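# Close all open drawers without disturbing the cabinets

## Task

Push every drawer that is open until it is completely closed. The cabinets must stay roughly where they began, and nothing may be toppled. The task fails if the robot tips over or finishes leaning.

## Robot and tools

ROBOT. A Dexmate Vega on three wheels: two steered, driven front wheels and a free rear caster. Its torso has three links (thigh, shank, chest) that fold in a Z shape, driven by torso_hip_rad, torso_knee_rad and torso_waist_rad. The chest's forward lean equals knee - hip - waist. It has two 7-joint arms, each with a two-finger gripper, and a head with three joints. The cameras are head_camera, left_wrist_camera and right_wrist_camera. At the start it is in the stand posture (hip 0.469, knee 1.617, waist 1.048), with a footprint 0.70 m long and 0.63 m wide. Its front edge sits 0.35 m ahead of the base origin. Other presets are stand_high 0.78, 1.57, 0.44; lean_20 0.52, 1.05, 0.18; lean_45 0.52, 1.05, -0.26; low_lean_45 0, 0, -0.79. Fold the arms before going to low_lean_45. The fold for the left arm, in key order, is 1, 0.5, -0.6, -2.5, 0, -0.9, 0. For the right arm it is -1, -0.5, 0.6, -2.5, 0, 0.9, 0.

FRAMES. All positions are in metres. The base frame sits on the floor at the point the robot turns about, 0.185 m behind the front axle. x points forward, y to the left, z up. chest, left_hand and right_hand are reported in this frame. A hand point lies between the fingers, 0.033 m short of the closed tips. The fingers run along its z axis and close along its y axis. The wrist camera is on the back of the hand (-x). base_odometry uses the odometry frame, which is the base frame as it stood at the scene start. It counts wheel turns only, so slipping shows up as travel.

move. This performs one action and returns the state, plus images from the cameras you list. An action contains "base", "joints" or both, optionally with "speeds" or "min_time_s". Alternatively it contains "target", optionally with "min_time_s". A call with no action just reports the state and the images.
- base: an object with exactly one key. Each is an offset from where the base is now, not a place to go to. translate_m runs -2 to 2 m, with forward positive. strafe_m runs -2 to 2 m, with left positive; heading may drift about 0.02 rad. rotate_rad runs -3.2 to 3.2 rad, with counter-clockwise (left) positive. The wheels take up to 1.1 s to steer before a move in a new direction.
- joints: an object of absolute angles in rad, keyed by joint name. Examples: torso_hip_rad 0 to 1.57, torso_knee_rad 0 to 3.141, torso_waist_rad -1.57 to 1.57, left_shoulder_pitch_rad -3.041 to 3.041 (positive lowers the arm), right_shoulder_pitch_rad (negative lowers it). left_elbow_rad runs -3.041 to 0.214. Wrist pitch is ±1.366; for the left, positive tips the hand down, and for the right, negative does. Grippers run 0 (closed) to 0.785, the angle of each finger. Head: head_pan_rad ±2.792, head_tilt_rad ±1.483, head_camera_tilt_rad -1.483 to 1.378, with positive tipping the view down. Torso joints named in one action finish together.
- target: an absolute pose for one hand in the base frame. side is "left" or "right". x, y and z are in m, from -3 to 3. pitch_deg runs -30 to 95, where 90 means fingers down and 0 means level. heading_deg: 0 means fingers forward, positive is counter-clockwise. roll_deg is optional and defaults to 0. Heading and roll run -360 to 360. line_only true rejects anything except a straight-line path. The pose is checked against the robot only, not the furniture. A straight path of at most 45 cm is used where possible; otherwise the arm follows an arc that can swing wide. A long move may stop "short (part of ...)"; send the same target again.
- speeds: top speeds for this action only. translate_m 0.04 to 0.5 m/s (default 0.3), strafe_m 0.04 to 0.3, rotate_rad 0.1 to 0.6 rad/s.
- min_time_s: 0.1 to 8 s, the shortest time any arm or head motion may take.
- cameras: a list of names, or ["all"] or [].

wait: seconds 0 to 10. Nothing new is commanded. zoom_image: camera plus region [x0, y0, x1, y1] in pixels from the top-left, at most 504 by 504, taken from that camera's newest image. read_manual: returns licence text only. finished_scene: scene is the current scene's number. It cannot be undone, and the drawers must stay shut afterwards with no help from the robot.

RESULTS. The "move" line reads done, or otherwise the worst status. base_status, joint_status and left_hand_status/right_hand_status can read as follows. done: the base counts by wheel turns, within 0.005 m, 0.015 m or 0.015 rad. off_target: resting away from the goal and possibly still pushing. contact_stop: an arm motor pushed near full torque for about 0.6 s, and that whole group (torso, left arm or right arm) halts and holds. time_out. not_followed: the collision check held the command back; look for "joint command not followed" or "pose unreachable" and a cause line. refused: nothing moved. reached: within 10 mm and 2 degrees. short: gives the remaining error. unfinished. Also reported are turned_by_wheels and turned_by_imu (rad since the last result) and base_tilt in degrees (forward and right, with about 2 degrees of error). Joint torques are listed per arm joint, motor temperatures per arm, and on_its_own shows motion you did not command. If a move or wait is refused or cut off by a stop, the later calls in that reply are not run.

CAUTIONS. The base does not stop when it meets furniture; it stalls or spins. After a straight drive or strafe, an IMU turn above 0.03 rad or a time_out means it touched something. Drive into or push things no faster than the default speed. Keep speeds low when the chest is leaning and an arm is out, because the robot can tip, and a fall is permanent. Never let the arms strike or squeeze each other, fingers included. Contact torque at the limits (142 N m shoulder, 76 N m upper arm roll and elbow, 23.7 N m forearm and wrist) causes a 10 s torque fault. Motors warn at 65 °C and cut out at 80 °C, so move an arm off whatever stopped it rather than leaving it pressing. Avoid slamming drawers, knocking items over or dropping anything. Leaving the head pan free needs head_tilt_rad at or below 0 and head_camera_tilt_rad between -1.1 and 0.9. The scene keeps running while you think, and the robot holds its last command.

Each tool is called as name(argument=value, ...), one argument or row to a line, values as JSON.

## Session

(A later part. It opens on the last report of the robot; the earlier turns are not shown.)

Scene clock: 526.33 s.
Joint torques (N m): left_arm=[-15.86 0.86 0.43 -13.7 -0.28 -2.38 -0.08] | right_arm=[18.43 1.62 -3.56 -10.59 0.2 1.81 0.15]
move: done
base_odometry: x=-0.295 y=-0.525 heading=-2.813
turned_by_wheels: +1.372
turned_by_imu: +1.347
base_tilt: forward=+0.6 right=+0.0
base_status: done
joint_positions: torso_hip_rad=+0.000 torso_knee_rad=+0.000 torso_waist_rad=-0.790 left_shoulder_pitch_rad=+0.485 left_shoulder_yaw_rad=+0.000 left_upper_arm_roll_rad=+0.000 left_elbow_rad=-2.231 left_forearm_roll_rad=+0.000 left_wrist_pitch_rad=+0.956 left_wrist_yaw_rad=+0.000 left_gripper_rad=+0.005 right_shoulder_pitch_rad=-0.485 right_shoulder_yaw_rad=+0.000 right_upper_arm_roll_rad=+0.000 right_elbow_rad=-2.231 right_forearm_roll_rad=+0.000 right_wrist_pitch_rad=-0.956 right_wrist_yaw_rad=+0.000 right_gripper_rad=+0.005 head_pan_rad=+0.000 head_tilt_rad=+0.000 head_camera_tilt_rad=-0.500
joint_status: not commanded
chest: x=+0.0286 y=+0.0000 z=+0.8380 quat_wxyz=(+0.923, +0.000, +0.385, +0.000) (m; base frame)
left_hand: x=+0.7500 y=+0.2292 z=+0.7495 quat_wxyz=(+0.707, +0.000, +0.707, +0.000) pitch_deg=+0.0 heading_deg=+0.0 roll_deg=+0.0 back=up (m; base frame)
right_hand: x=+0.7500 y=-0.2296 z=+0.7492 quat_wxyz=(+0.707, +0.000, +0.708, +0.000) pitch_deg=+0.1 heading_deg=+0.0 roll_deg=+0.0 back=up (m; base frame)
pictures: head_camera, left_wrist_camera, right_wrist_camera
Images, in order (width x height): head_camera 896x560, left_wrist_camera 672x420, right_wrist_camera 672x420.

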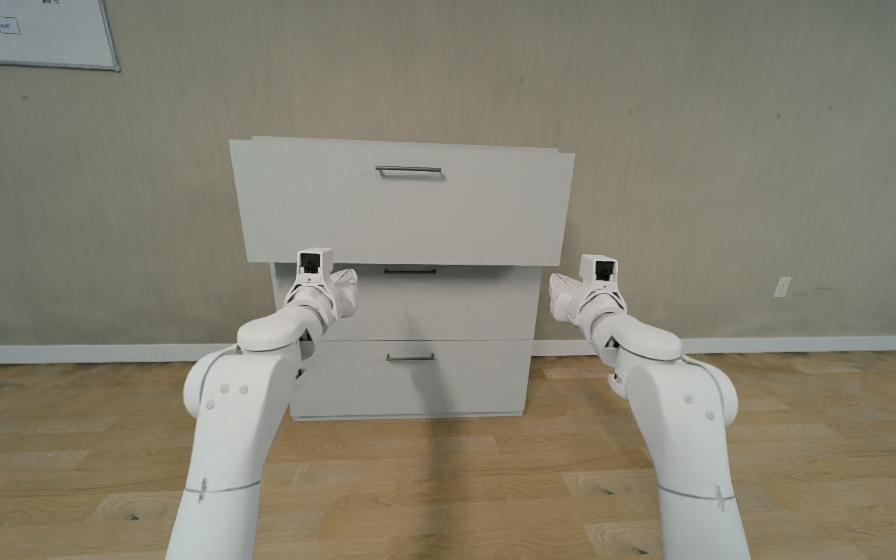

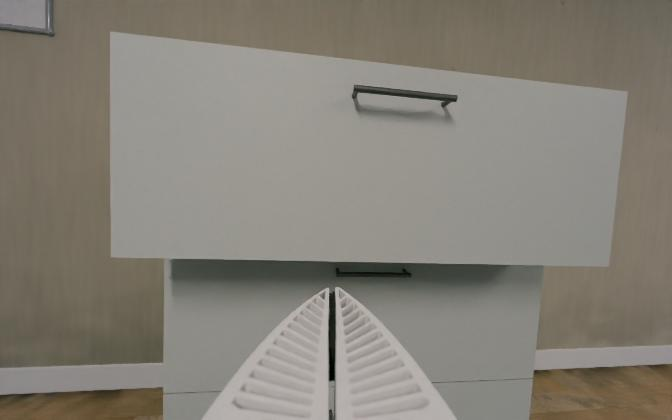

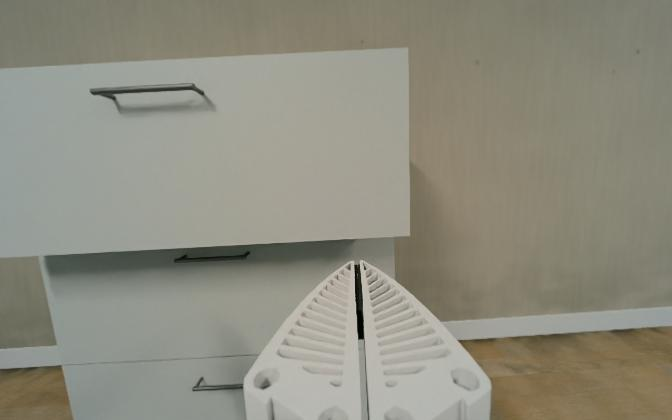

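move(
  base={"strafe_m": 0.18},
  cameras=[],
)

move(
  base={"translate_m": 0.43},
  speeds={"translate_m": 0.15},
  cameras=["head_camera", "left_wrist_camera", "right_wrist_camera"],
)

Scene clock: 540.57 s.
Joint torques (N m): left_arm=[-15.14 -0.56 1.18 -11.49 0.18 -2.81 -0.23] | right_arm=[19.09 0.86 -3.45 -10.65 0.15 2.04 0.24]
move: done
base_odometry: x=-0.236 y=-0.694 heading=-2.810
turned_by_wheels: +0.003
turned_by_imu: +0.002
base_tilt: forward=+0.7 right=+0.0
base_status: done
joint_positions: torso_hip_rad=+0.000 torso_knee_rad=+0.000 torso_waist_rad=-0.790 left_shoulder_pitch_rad=+0.485 left_shoulder_yaw_rad=+0.000 left_upper_arm_roll_rad=+0.000 left_elbow_rad=-2.231 left_forearm_roll_rad=+0.000 left_wrist_pitch_rad=+0.956 left_wrist_yaw_rad=+0.000 left_gripper_rad=+0.005 right_shoulder_pitch_rad=-0.485 right_shoulder_yaw_rad=+0.000 right_upper_arm_roll_rad=+0.000 right_elbow_rad=-2.231 right_forearm_roll_rad=+0.000 right_wrist_pitch_rad=-0.956 right_wrist_yaw_rad=+0.000 right_gripper_rad=+0.005 head_pan_rad=+0.000 head_tilt_rad=+0.000 head_camera_tilt_rad=-0.500
joint_status: not commanded
chest: x=+0.0286 y=+0.0000 z=+0.8380 quat_wxyz=(+0.923, +0.000, +0.385, +0.000) (m; base frame)
left_hand: x=+0.7500 y=+0.2292 z=+0.7495 quat_wxyz=(+0.707, +0.000, +0.707, +0.000) pitch_deg=+0.0 heading_deg=+0.0 roll_deg=+0.0 back=up (m; base frame)
right_hand: x=+0.7500 y=-0.2296 z=+0.7492 quat_wxyz=(+0.707, +0.000, +0.708, +0.000) pitch_deg=+0.1 heading_deg=+0.0 roll_deg=+0.0 back=up (m; base frame)
pictures: none
No camera images: "cameras" was empty.

Scene clock: 544.93 s.
Joint torques (N m): left_arm=[-41.76 6.74 -31.75 25.75 7.01 -9.67 12.49] | right_arm=[19.78 1.08 -3.03 1.34 0 4.81 0]
move: done
base_odometry: x=-0.641 y=-0.835 heading=-2.811
turned_by_wheels: +0.000
turned_by_imu: +0.003
base_tilt: forward=+0.6 right=+0.0
base_status: done
joint_positions: torso_hip_rad=+0.001 torso_knee_rad=+0.000 torso_waist_rad=-0.789 left_shoulder_pitch_rad=+0.487 left_shoulder_yaw_rad=+0.000 left_upper_arm_roll_rad=+0.002 left_elbow_rad=-2.233 left_forearm_roll_rad=-0.003 left_wrist_pitch_rad=+0.959 left_wrist_yaw_rad=-0.003 left_gripper_rad=+0.005 right_shoulder_pitch_rad=-0.486 right_shoulder_yaw_rad=+0.000 right_upper_arm_roll_rad=+0.000 right_elbow_rad=-2.232 right_forearm_roll_rad=+0.000 right_wrist_pitch_rad=-0.957 right_wrist_yaw_rad=+0.000 right_gripper_rad=+0.005 head_pan_rad=+0.000 head_tilt_rad=+0.000 head_camera_tilt_rad=-0.500
joint_status: not commanded
chest: x=+0.0277 y=+0.0000 z=+0.8383 quat_wxyz=(+0.923, +0.000, +0.384, +0.000) (m; base frame)
left_hand: x=+0.7487 y=+0.2260 z=+0.7507 quat_wxyz=(+0.707, +0.002, +0.707, -0.003) pitch_deg=+0.0 heading_deg=-0.4 roll_deg=-0.1 back=up (m; base frame)
right_hand: x=+0.7491 y=-0.2296 z=+0.7512 quat_wxyz=(+0.707, +0.000, +0.707, +0.000) pitch_deg=+0.0 heading_deg=+0.0 roll_deg=+0.0 back=up (m; base frame)
pictures: head_camera, left_wrist_camera, right_wrist_camera
Images, in order (width x height): head_camera 896x560, left_wrist_camera 672x420, right_wrist_camera 672x420.

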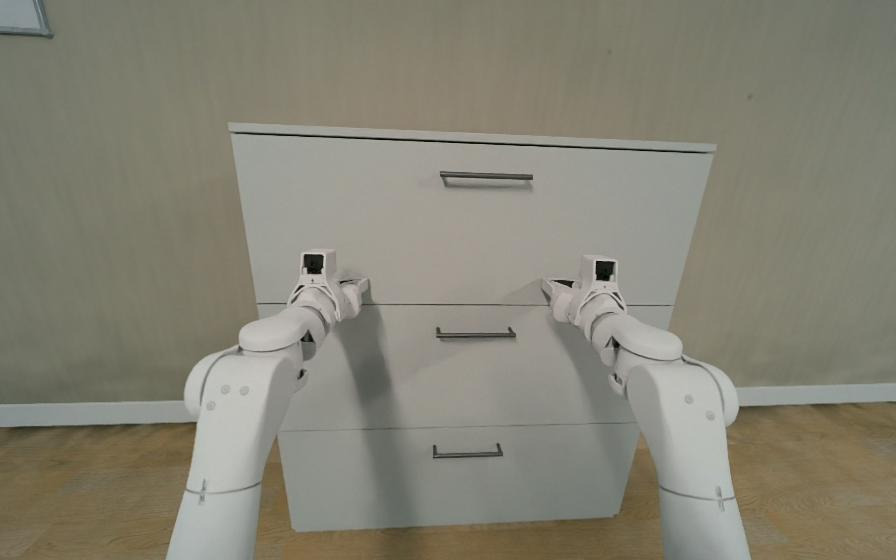

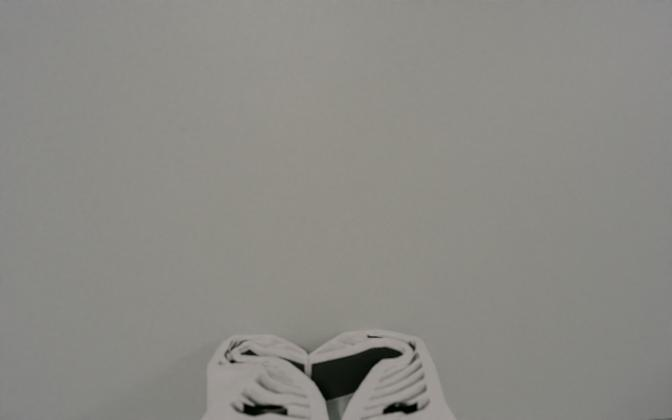

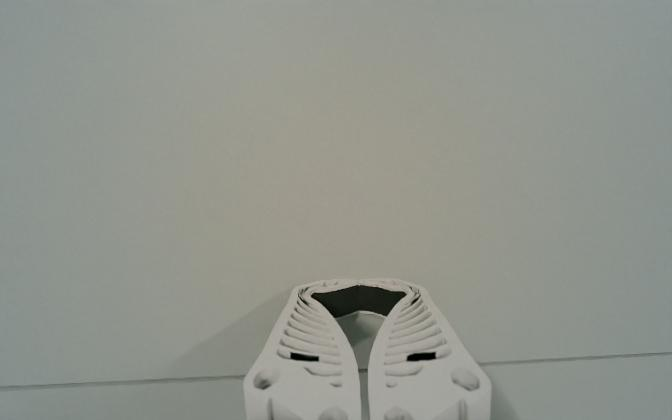

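move(
  base={"translate_m": -0.45},
  cameras=["head_camera", "left_wrist_camera", "right_wrist_camera"],
)

zoom_image(
  camera="head_camera",
  region=[230, 100, 660, 430],
)

Scene clock: 553.83 s.
Joint torques (N m): left_arm=[-15.85 1.2 -2.31 -12.3 0.6 -3.04 0.32] | right_arm=[17.65 1.18 -2.2 -6.53 0.1 2.56 0.13]
move: done
base_odometry: x=-0.216 y=-0.687 heading=-2.810
turned_by_wheels: +0.001
turned_by_imu: +0.002
base_tilt: forward=+0.7 right=-0.1
base_status: done
joint_positions: torso_hip_rad=+0.000 torso_knee_rad=+0.000 torso_waist_rad=-0.790 left_shoulder_pitch_rad=+0.485 left_shoulder_yaw_rad=+0.000 left_upper_arm_roll_rad=+0.000 left_elbow_rad=-2.231 left_forearm_roll_rad=+0.000 left_wrist_pitch_rad=+0.956 left_wrist_yaw_rad=+0.000 left_gripper_rad=+0.005 right_shoulder_pitch_rad=-0.485 right_shoulder_yaw_rad=+0.000 right_upper_arm_roll_rad=+0.000 right_elbow_rad=-2.231 right_forearm_roll_rad=+0.000 right_wrist_pitch_rad=-0.956 right_wrist_yaw_rad=+0.000 right_gripper_rad=+0.005 head_pan_rad=+0.000 head_tilt_rad=+0.000 head_camera_tilt_rad=-0.500
joint_status: not commanded
chest: x=+0.0286 y=+0.0000 z=+0.8380 quat_wxyz=(+0.923, +0.000, +0.385, +0.000) (m; base frame)
left_hand: x=+0.7500 y=+0.2291 z=+0.7495 quat_wxyz=(+0.707, +0.000, +0.707, +0.000) pitch_deg=+0.0 heading_deg=+0.0 roll_deg=+0.0 back=up (m; base frame)
right_hand: x=+0.7499 y=-0.2296 z=+0.7495 quat_wxyz=(+0.707, +0.000, +0.707, +0.000) pitch_deg=+0.0 heading_deg=+0.0 roll_deg=+0.0 back=up (m; base frame)
pictures: head_camera, left_wrist_camera, right_wrist_camera
Images, in order (width x height): head_camera 896x560, left_wrist_camera 672x420, right_wrist_camera 672x420.

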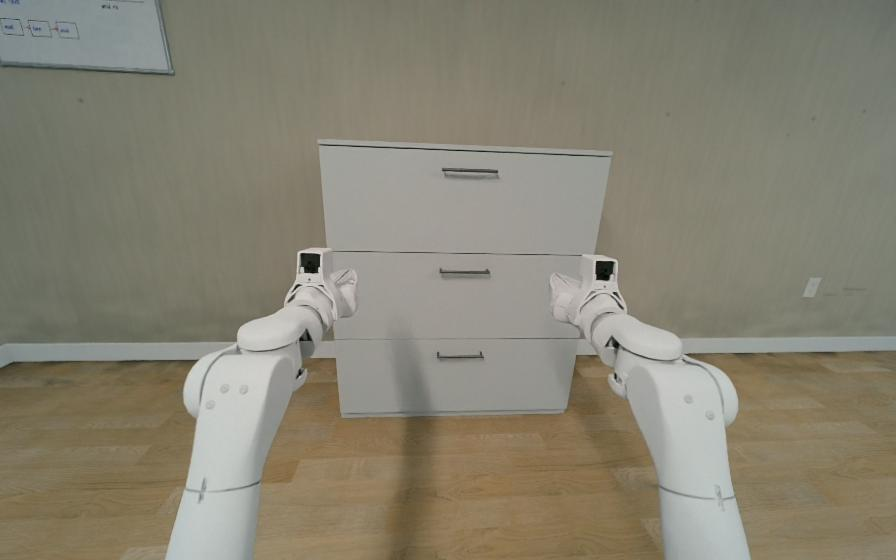

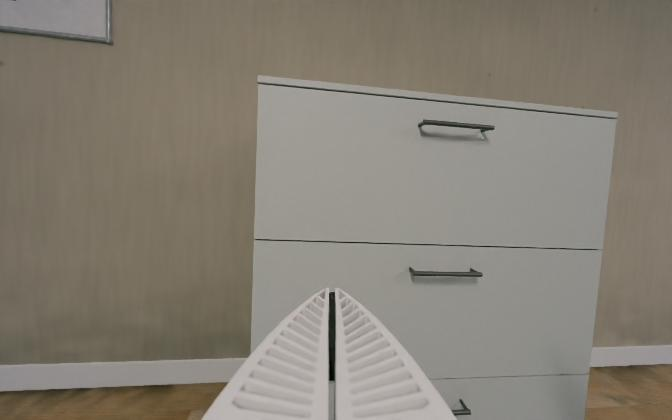

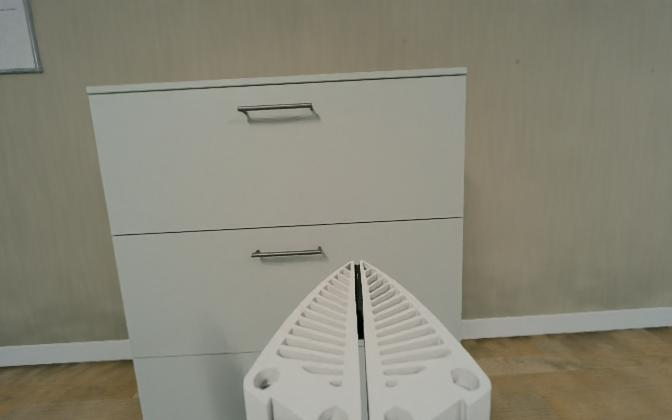

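Scaled by 1.172 from the camera's 896x560 image, which has a finer 960x600 frame.

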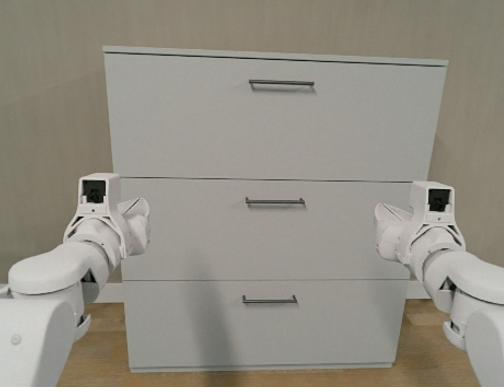

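move(
  joints={"torso_hip_rad": 0.469, "torso_knee_rad": 1.617, "torso_waist_rad": 1.148},
  cameras=[],
)

move(
  joints={"left_shoulder_pitch_rad": 2.21, "left_elbow_rad": -1.1, "left_wrist_pitch_rad": -0.5, "right_shoulder_pitch_rad": -2.21, "right_elbow_rad": -1.1, "right_wrist_pitch_rad": 0.5, "head_camera_tilt_rad": 0.25},
  cameras=["head_camera"],
)

move(
  joints={"head_pan_rad": 0.785},
  cameras=["head_camera"],
)

move(
  joints={"head_pan_rad": 2.356},
  cameras=["head_camera"],
)

move(
  joints={"head_pan_rad": -2.356},
  cameras=["head_camera"],
)

move(
  joints={"head_pan_rad": -0.785},
  cameras=["head_camera"],
)

Scene clock: 614.80 s.
Joint torques (N m): left_arm=[-16.22 1.21 -2.17 -3.56 0.12 -1.12 0.17] | right_arm=[20.08 0.15 -2.41 -1.97 0.15 1.82 0.05]
move: done
base_odometry: x=-0.216 y=-0.687 heading=-2.810
turned_by_wheels: +0.000
turned_by_imu: +0.002
base_tilt: forward=+0.7 right=-0.1
base_status: not commanded
joint_positions: torso_hip_rad=+0.469 torso_knee_rad=+1.617 torso_waist_rad=+1.148 left_shoulder_pitch_rad=+0.485 left_shoulder_yaw_rad=+0.000 left_upper_arm_roll_rad=+0.000 left_elbow_rad=-2.231 left_forearm_roll_rad=+0.000 left_wrist_pitch_rad=+0.956 left_wrist_yaw_rad=+0.000 left_gripper_rad=+0.005 right_shoulder_pitch_rad=-0.485 right_shoulder_yaw_rad=+0.000 right_upper_arm_roll_rad=+0.000 right_elbow_rad=-2.231 right_forearm_roll_rad=+0.000 right_wrist_pitch_rad=-0.956 right_wrist_yaw_rad=+0.000 right_gripper_rad=+0.005 head_pan_rad=+0.000 head_tilt_rad=+0.000 head_camera_tilt_rad=-0.500
joint_status: all done
chest: x=-0.0557 y=+0.0000 z=+1.4118 quat_wxyz=(+1.000, +0.000, +0.000, +0.000) (m; base frame)
left_hand: x=+0.5149 y=+0.2291 z=+1.8619 quat_wxyz=(+0.925, +0.000, +0.381, +0.000) pitch_deg=-45.2 heading_deg=+0.0 roll_deg=+0.0 back=up (m; base frame)
right_hand: x=+0.5149 y=-0.2296 z=+1.8618 quat_wxyz=(+0.925, +0.000, +0.381, +0.000) pitch_deg=-45.2 heading_deg=+0.0 roll_deg=+0.0 back=up (m; base frame)
pictures: none
No camera images: "cameras" was empty.

Scene clock: 622.10 s.
Joint torques (N m): left_arm=[5.33 1.73 -1.75 -5.26 0.11 -1.81 0.89] | right_arm=[-7.59 1.06 -2.26 -3.21 0.15 2.46 0.11]
move: done
base_odometry: x=-0.216 y=-0.687 heading=-2.810
turned_by_wheels: +0.000
turned_by_imu: +0.001
base_tilt: forward=+0.6 right=+0.0
base_status: not commanded
joint_positions: torso_hip_rad=+0.469 torso_knee_rad=+1.617 torso_waist_rad=+1.148 left_shoulder_pitch_rad=+2.204 left_shoulder_yaw_rad=+0.000 left_upper_arm_roll_rad=+0.000 left_elbow_rad=-1.104 left_forearm_roll_rad=+0.000 left_wrist_pitch_rad=-0.495 left_wrist_yaw_rad=+0.000 left_gripper_rad=+0.005 right_shoulder_pitch_rad=-2.204 right_shoulder_yaw_rad=+0.000 right_upper_arm_roll_rad=+0.000 right_elbow_rad=-1.104 right_forearm_roll_rad=+0.000 right_wrist_pitch_rad=+0.495 right_wrist_yaw_rad=+0.000 right_gripper_rad=+0.005 head_pan_rad=+0.000 head_tilt_rad=+0.000 head_camera_tilt_rad=+0.250
joint_status: all done
chest: x=-0.0558 y=+0.0000 z=+1.4118 quat_wxyz=(+1.000, +0.000, +0.000, +0.000) (m; base frame)
left_hand: x=+0.2063 y=+0.2291 z=+0.6434 quat_wxyz=(+0.464, +0.000, +0.886, +0.000) pitch_deg=+34.7 heading_deg=+0.0 roll_deg=+0.0 back=up (m; base frame)
right_hand: x=+0.2065 y=-0.2296 z=+0.6435 quat_wxyz=(+0.464, +0.000, +0.886, +0.000) pitch_deg=+34.7 heading_deg=+0.0 roll_deg=+0.0 back=up (m; base frame)
pictures: head_camera
Images, in order (width x height): head_camera 896x560.

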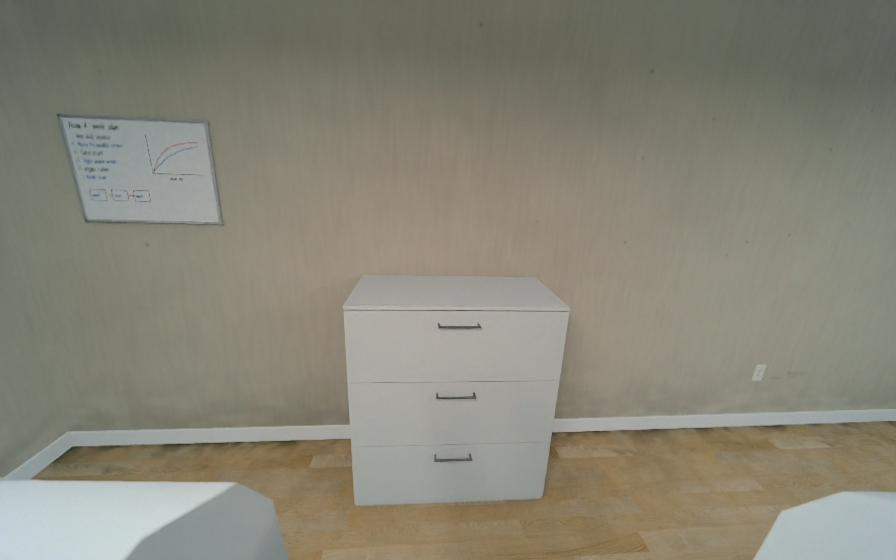

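Scene clock: 623.30 s.
Joint torques (N m): left_arm=[5.19 1.34 -4.29 -3.92 -0.11 -2.05 0.13] | right_arm=[-6.55 0.85 -2.49 -2.23 0.14 2.49 0.27]
move: done
base_odometry: x=-0.216 y=-0.687 heading=-2.810
turned_by_wheels: +0.000
turned_by_imu: +0.000
base_tilt: forward=+0.7 right=-0.1
base_status: not commanded
joint_positions: torso_hip_rad=+0.469 torso_knee_rad=+1.617 torso_waist_rad=+1.148 left_shoulder_pitch_rad=+2.209 left_shoulder_yaw_rad=+0.000 left_upper_arm_roll_rad=+0.000 left_elbow_rad=-1.100 left_forearm_roll_rad=+0.000 left_wrist_pitch_rad=-0.499 left_wrist_yaw_rad=+0.000 left_gripper_rad=+0.005 right_shoulder_pitch_rad=-2.209 right_shoulder_yaw_rad=+0.000 right_upper_arm_roll_rad=+0.000 right_elbow_rad=-1.100 right_forearm_roll_rad=+0.000 right_wrist_pitch_rad=+0.499 right_wrist_yaw_rad=+0.000 right_gripper_rad=+0.005 head_pan_rad=+0.785 head_tilt_rad=+0.000 head_camera_tilt_rad=+0.250
joint_status: all done
chest: x=-0.0558 y=+0.0000 z=+1.4118 quat_wxyz=(+1.000, +0.000, +0.000, +0.000) (m; base frame)
left_hand: x=+0.2016 y=+0.2291 z=+0.6420 quat_wxyz=(+0.462, +0.000, +0.887, +0.000) pitch_deg=+34.9 heading_deg=+0.0 roll_deg=+0.0 back=up (m; base frame)
right_hand: x=+0.2018 y=-0.2296 z=+0.6421 quat_wxyz=(+0.462, +0.000, +0.887, +0.000) pitch_deg=+34.9 heading_deg=+0.0 roll_deg=+0.0 back=up (m; base frame)
pictures: head_camera
Images, in order (width x height): head_camera 896x560.

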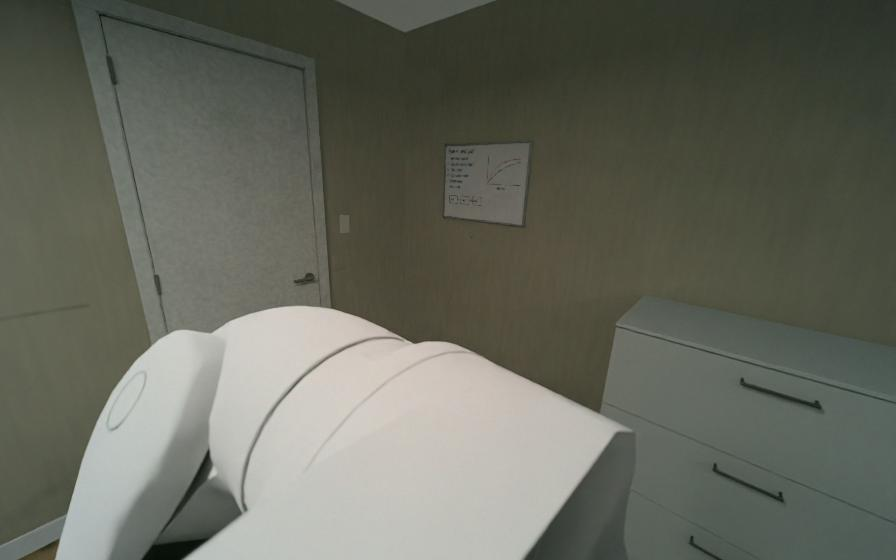

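Scene clock: 625.03 s.
Joint torques (N m): left_arm=[5.19 1.17 -1.94 -3.91 -0.08 -2.74 -0.15] | right_arm=[-7.42 0.37 -2.06 -2.75 0.22 2.52 0.1]
move: done
base_odometry: x=-0.216 y=-0.687 heading=-2.810
turned_by_wheels: +0.000
turned_by_imu: +0.000
base_tilt: forward=+0.6 right=+0.0
base_status: not commanded
joint_positions: torso_hip_rad=+0.469 torso_knee_rad=+1.617 torso_waist_rad=+1.148 left_shoulder_pitch_rad=+2.210 left_shoulder_yaw_rad=+0.000 left_upper_arm_roll_rad=+0.000 left_elbow_rad=-1.100 left_forearm_roll_rad=+0.000 left_wrist_pitch_rad=-0.500 left_wrist_yaw_rad=+0.000 left_gripper_rad=+0.005 right_shoulder_pitch_rad=-2.210 right_shoulder_yaw_rad=+0.000 right_upper_arm_roll_rad=+0.000 right_elbow_rad=-1.100 right_forearm_roll_rad=+0.000 right_wrist_pitch_rad=+0.500 right_wrist_yaw_rad=+0.000 right_gripper_rad=+0.005 head_pan_rad=+2.356 head_tilt_rad=+0.000 head_camera_tilt_rad=+0.250
joint_status: all done
chest: x=-0.0558 y=+0.0000 z=+1.4118 quat_wxyz=(+1.000, +0.000, +0.000, +0.000) (m; base frame)
left_hand: x=+0.2011 y=+0.2291 z=+0.6419 quat_wxyz=(+0.462, +0.000, +0.887, +0.000) pitch_deg=+35.0 heading_deg=+0.0 roll_deg=+0.0 back=up (m; base frame)
right_hand: x=+0.2013 y=-0.2296 z=+0.6419 quat_wxyz=(+0.462, +0.000, +0.887, +0.000) pitch_deg=+35.0 heading_deg=+0.0 roll_deg=+0.0 back=up (m; base frame)
pictures: head_camera
Images, in order (width x height): head_camera 896x560.

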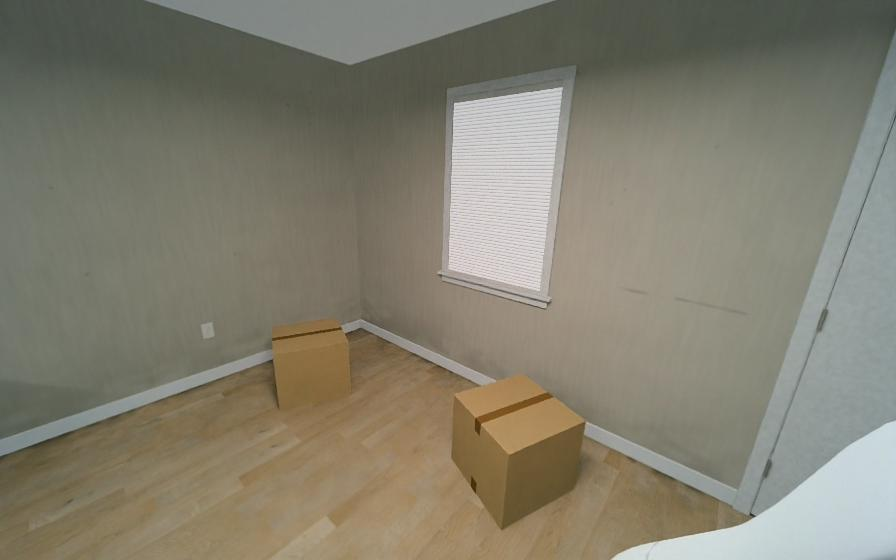

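Scene clock: 628.83 s.
Joint torques (N m): left_arm=[7.31 2.81 -1.52 -7.4 0.44 -2.44 0.61] | right_arm=[-6.99 0.95 -2.23 -2.08 0.11 2.03 0.23]
move: done
base_odometry: x=-0.216 y=-0.687 heading=-2.810
turned_by_wheels: +0.000
turned_by_imu: +0.001
base_tilt: forward=+0.6 right=-0.1
base_status: not commanded
joint_positions: torso_hip_rad=+0.469 torso_knee_rad=+1.617 torso_waist_rad=+1.148 left_shoulder_pitch_rad=+2.210 left_shoulder_yaw_rad=+0.000 left_upper_arm_roll_rad=+0.000 left_elbow_rad=-1.100 left_forearm_roll_rad=+0.000 left_wrist_pitch_rad=-0.500 left_wrist_yaw_rad=+0.000 left_gripper_rad=+0.005 right_shoulder_pitch_rad=-2.210 right_shoulder_yaw_rad=+0.000 right_upper_arm_roll_rad=+0.000 right_elbow_rad=-1.100 right_forearm_roll_rad=+0.000 right_wrist_pitch_rad=+0.500 right_wrist_yaw_rad=+0.000 right_gripper_rad=+0.005 head_pan_rad=-2.356 head_tilt_rad=+0.000 head_camera_tilt_rad=+0.250
joint_status: all done
chest: x=-0.0558 y=+0.0000 z=+1.4118 quat_wxyz=(+1.000, +0.000, +0.000, +0.000) (m; base frame)
left_hand: x=+0.2011 y=+0.2291 z=+0.6419 quat_wxyz=(+0.462, +0.000, +0.887, +0.000) pitch_deg=+35.0 heading_deg=+0.0 roll_deg=+0.0 back=up (m; base frame)
right_hand: x=+0.2013 y=-0.2296 z=+0.6419 quat_wxyz=(+0.462, +0.000, +0.887, +0.000) pitch_deg=+35.0 heading_deg=+0.0 roll_deg=+0.0 back=up (m; base frame)
pictures: head_camera
Images, in order (width x height): head_camera 896x560.

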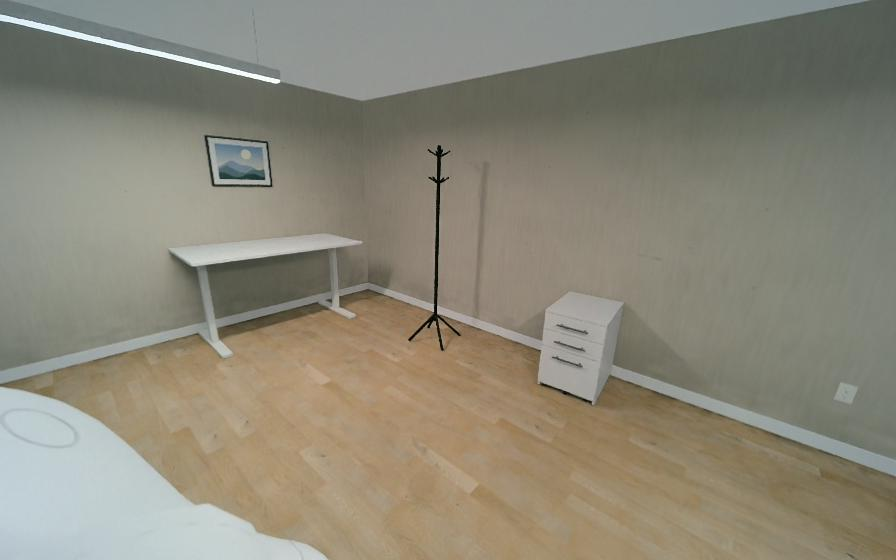

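Scene clock: 630.57 s.
Joint torques (N m): left_arm=[7.31 0.74 -1.48 -5.61 0.4 -3.63 0.46] | right_arm=[-7.55 0.64 -2.35 -2.88 0.17 2.23 0.17]
move: done
base_odometry: x=-0.216 y=-0.687 heading=-2.810
turned_by_wheels: +0.000
turned_by_imu: +0.000
base_tilt: forward=+0.6 right=-0.1
base_status: not commanded
joint_positions: torso_hip_rad=+0.469 torso_knee_rad=+1.617 torso_waist_rad=+1.148 left_shoulder_pitch_rad=+2.210 left_shoulder_yaw_rad=+0.000 left_upper_arm_roll_rad=+0.000 left_elbow_rad=-1.100 left_forearm_roll_rad=+0.000 left_wrist_pitch_rad=-0.500 left_wrist_yaw_rad=+0.000 left_gripper_rad=+0.005 right_shoulder_pitch_rad=-2.210 right_shoulder_yaw_rad=+0.000 right_upper_arm_roll_rad=+0.000 right_elbow_rad=-1.100 right_forearm_roll_rad=+0.000 right_wrist_pitch_rad=+0.500 right_wrist_yaw_rad=+0.000 right_gripper_rad=+0.005 head_pan_rad=-0.785 head_tilt_rad=+0.000 head_camera_tilt_rad=+0.250
joint_status: all done
chest: x=-0.0558 y=+0.0000 z=+1.4118 quat_wxyz=(+1.000, +0.000, +0.000, +0.000) (m; base frame)
left_hand: x=+0.2011 y=+0.2291 z=+0.6419 quat_wxyz=(+0.462, +0.000, +0.887, +0.000) pitch_deg=+35.0 heading_deg=+0.0 roll_deg=+0.0 back=up (m; base frame)
right_hand: x=+0.2013 y=-0.2296 z=+0.6419 quat_wxyz=(+0.462, +0.000, +0.887, +0.000) pitch_deg=+35.0 heading_deg=+0.0 roll_deg=+0.0 back=up (m; base frame)
pictures: head_camera
Images, in order (width x height): head_camera 896x560.

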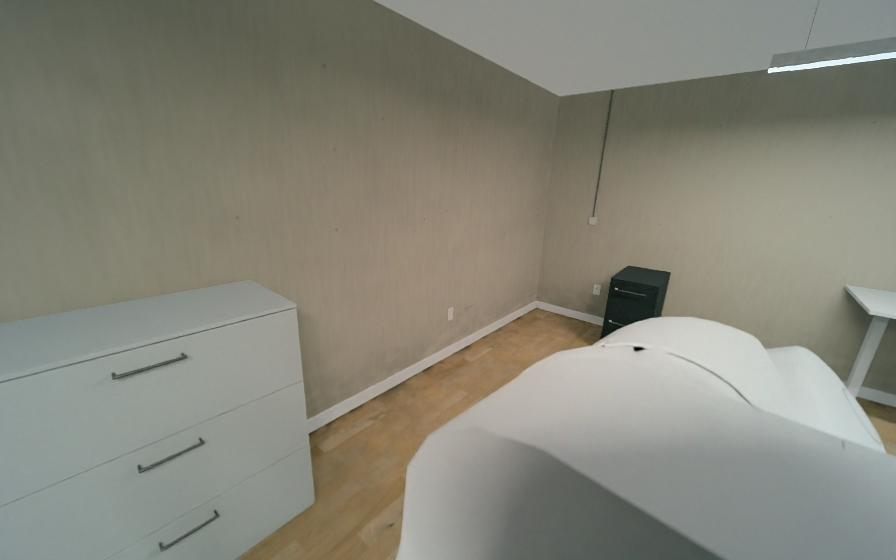

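finished_scene(
  scene=1,
)

The scene is finished: the task was done.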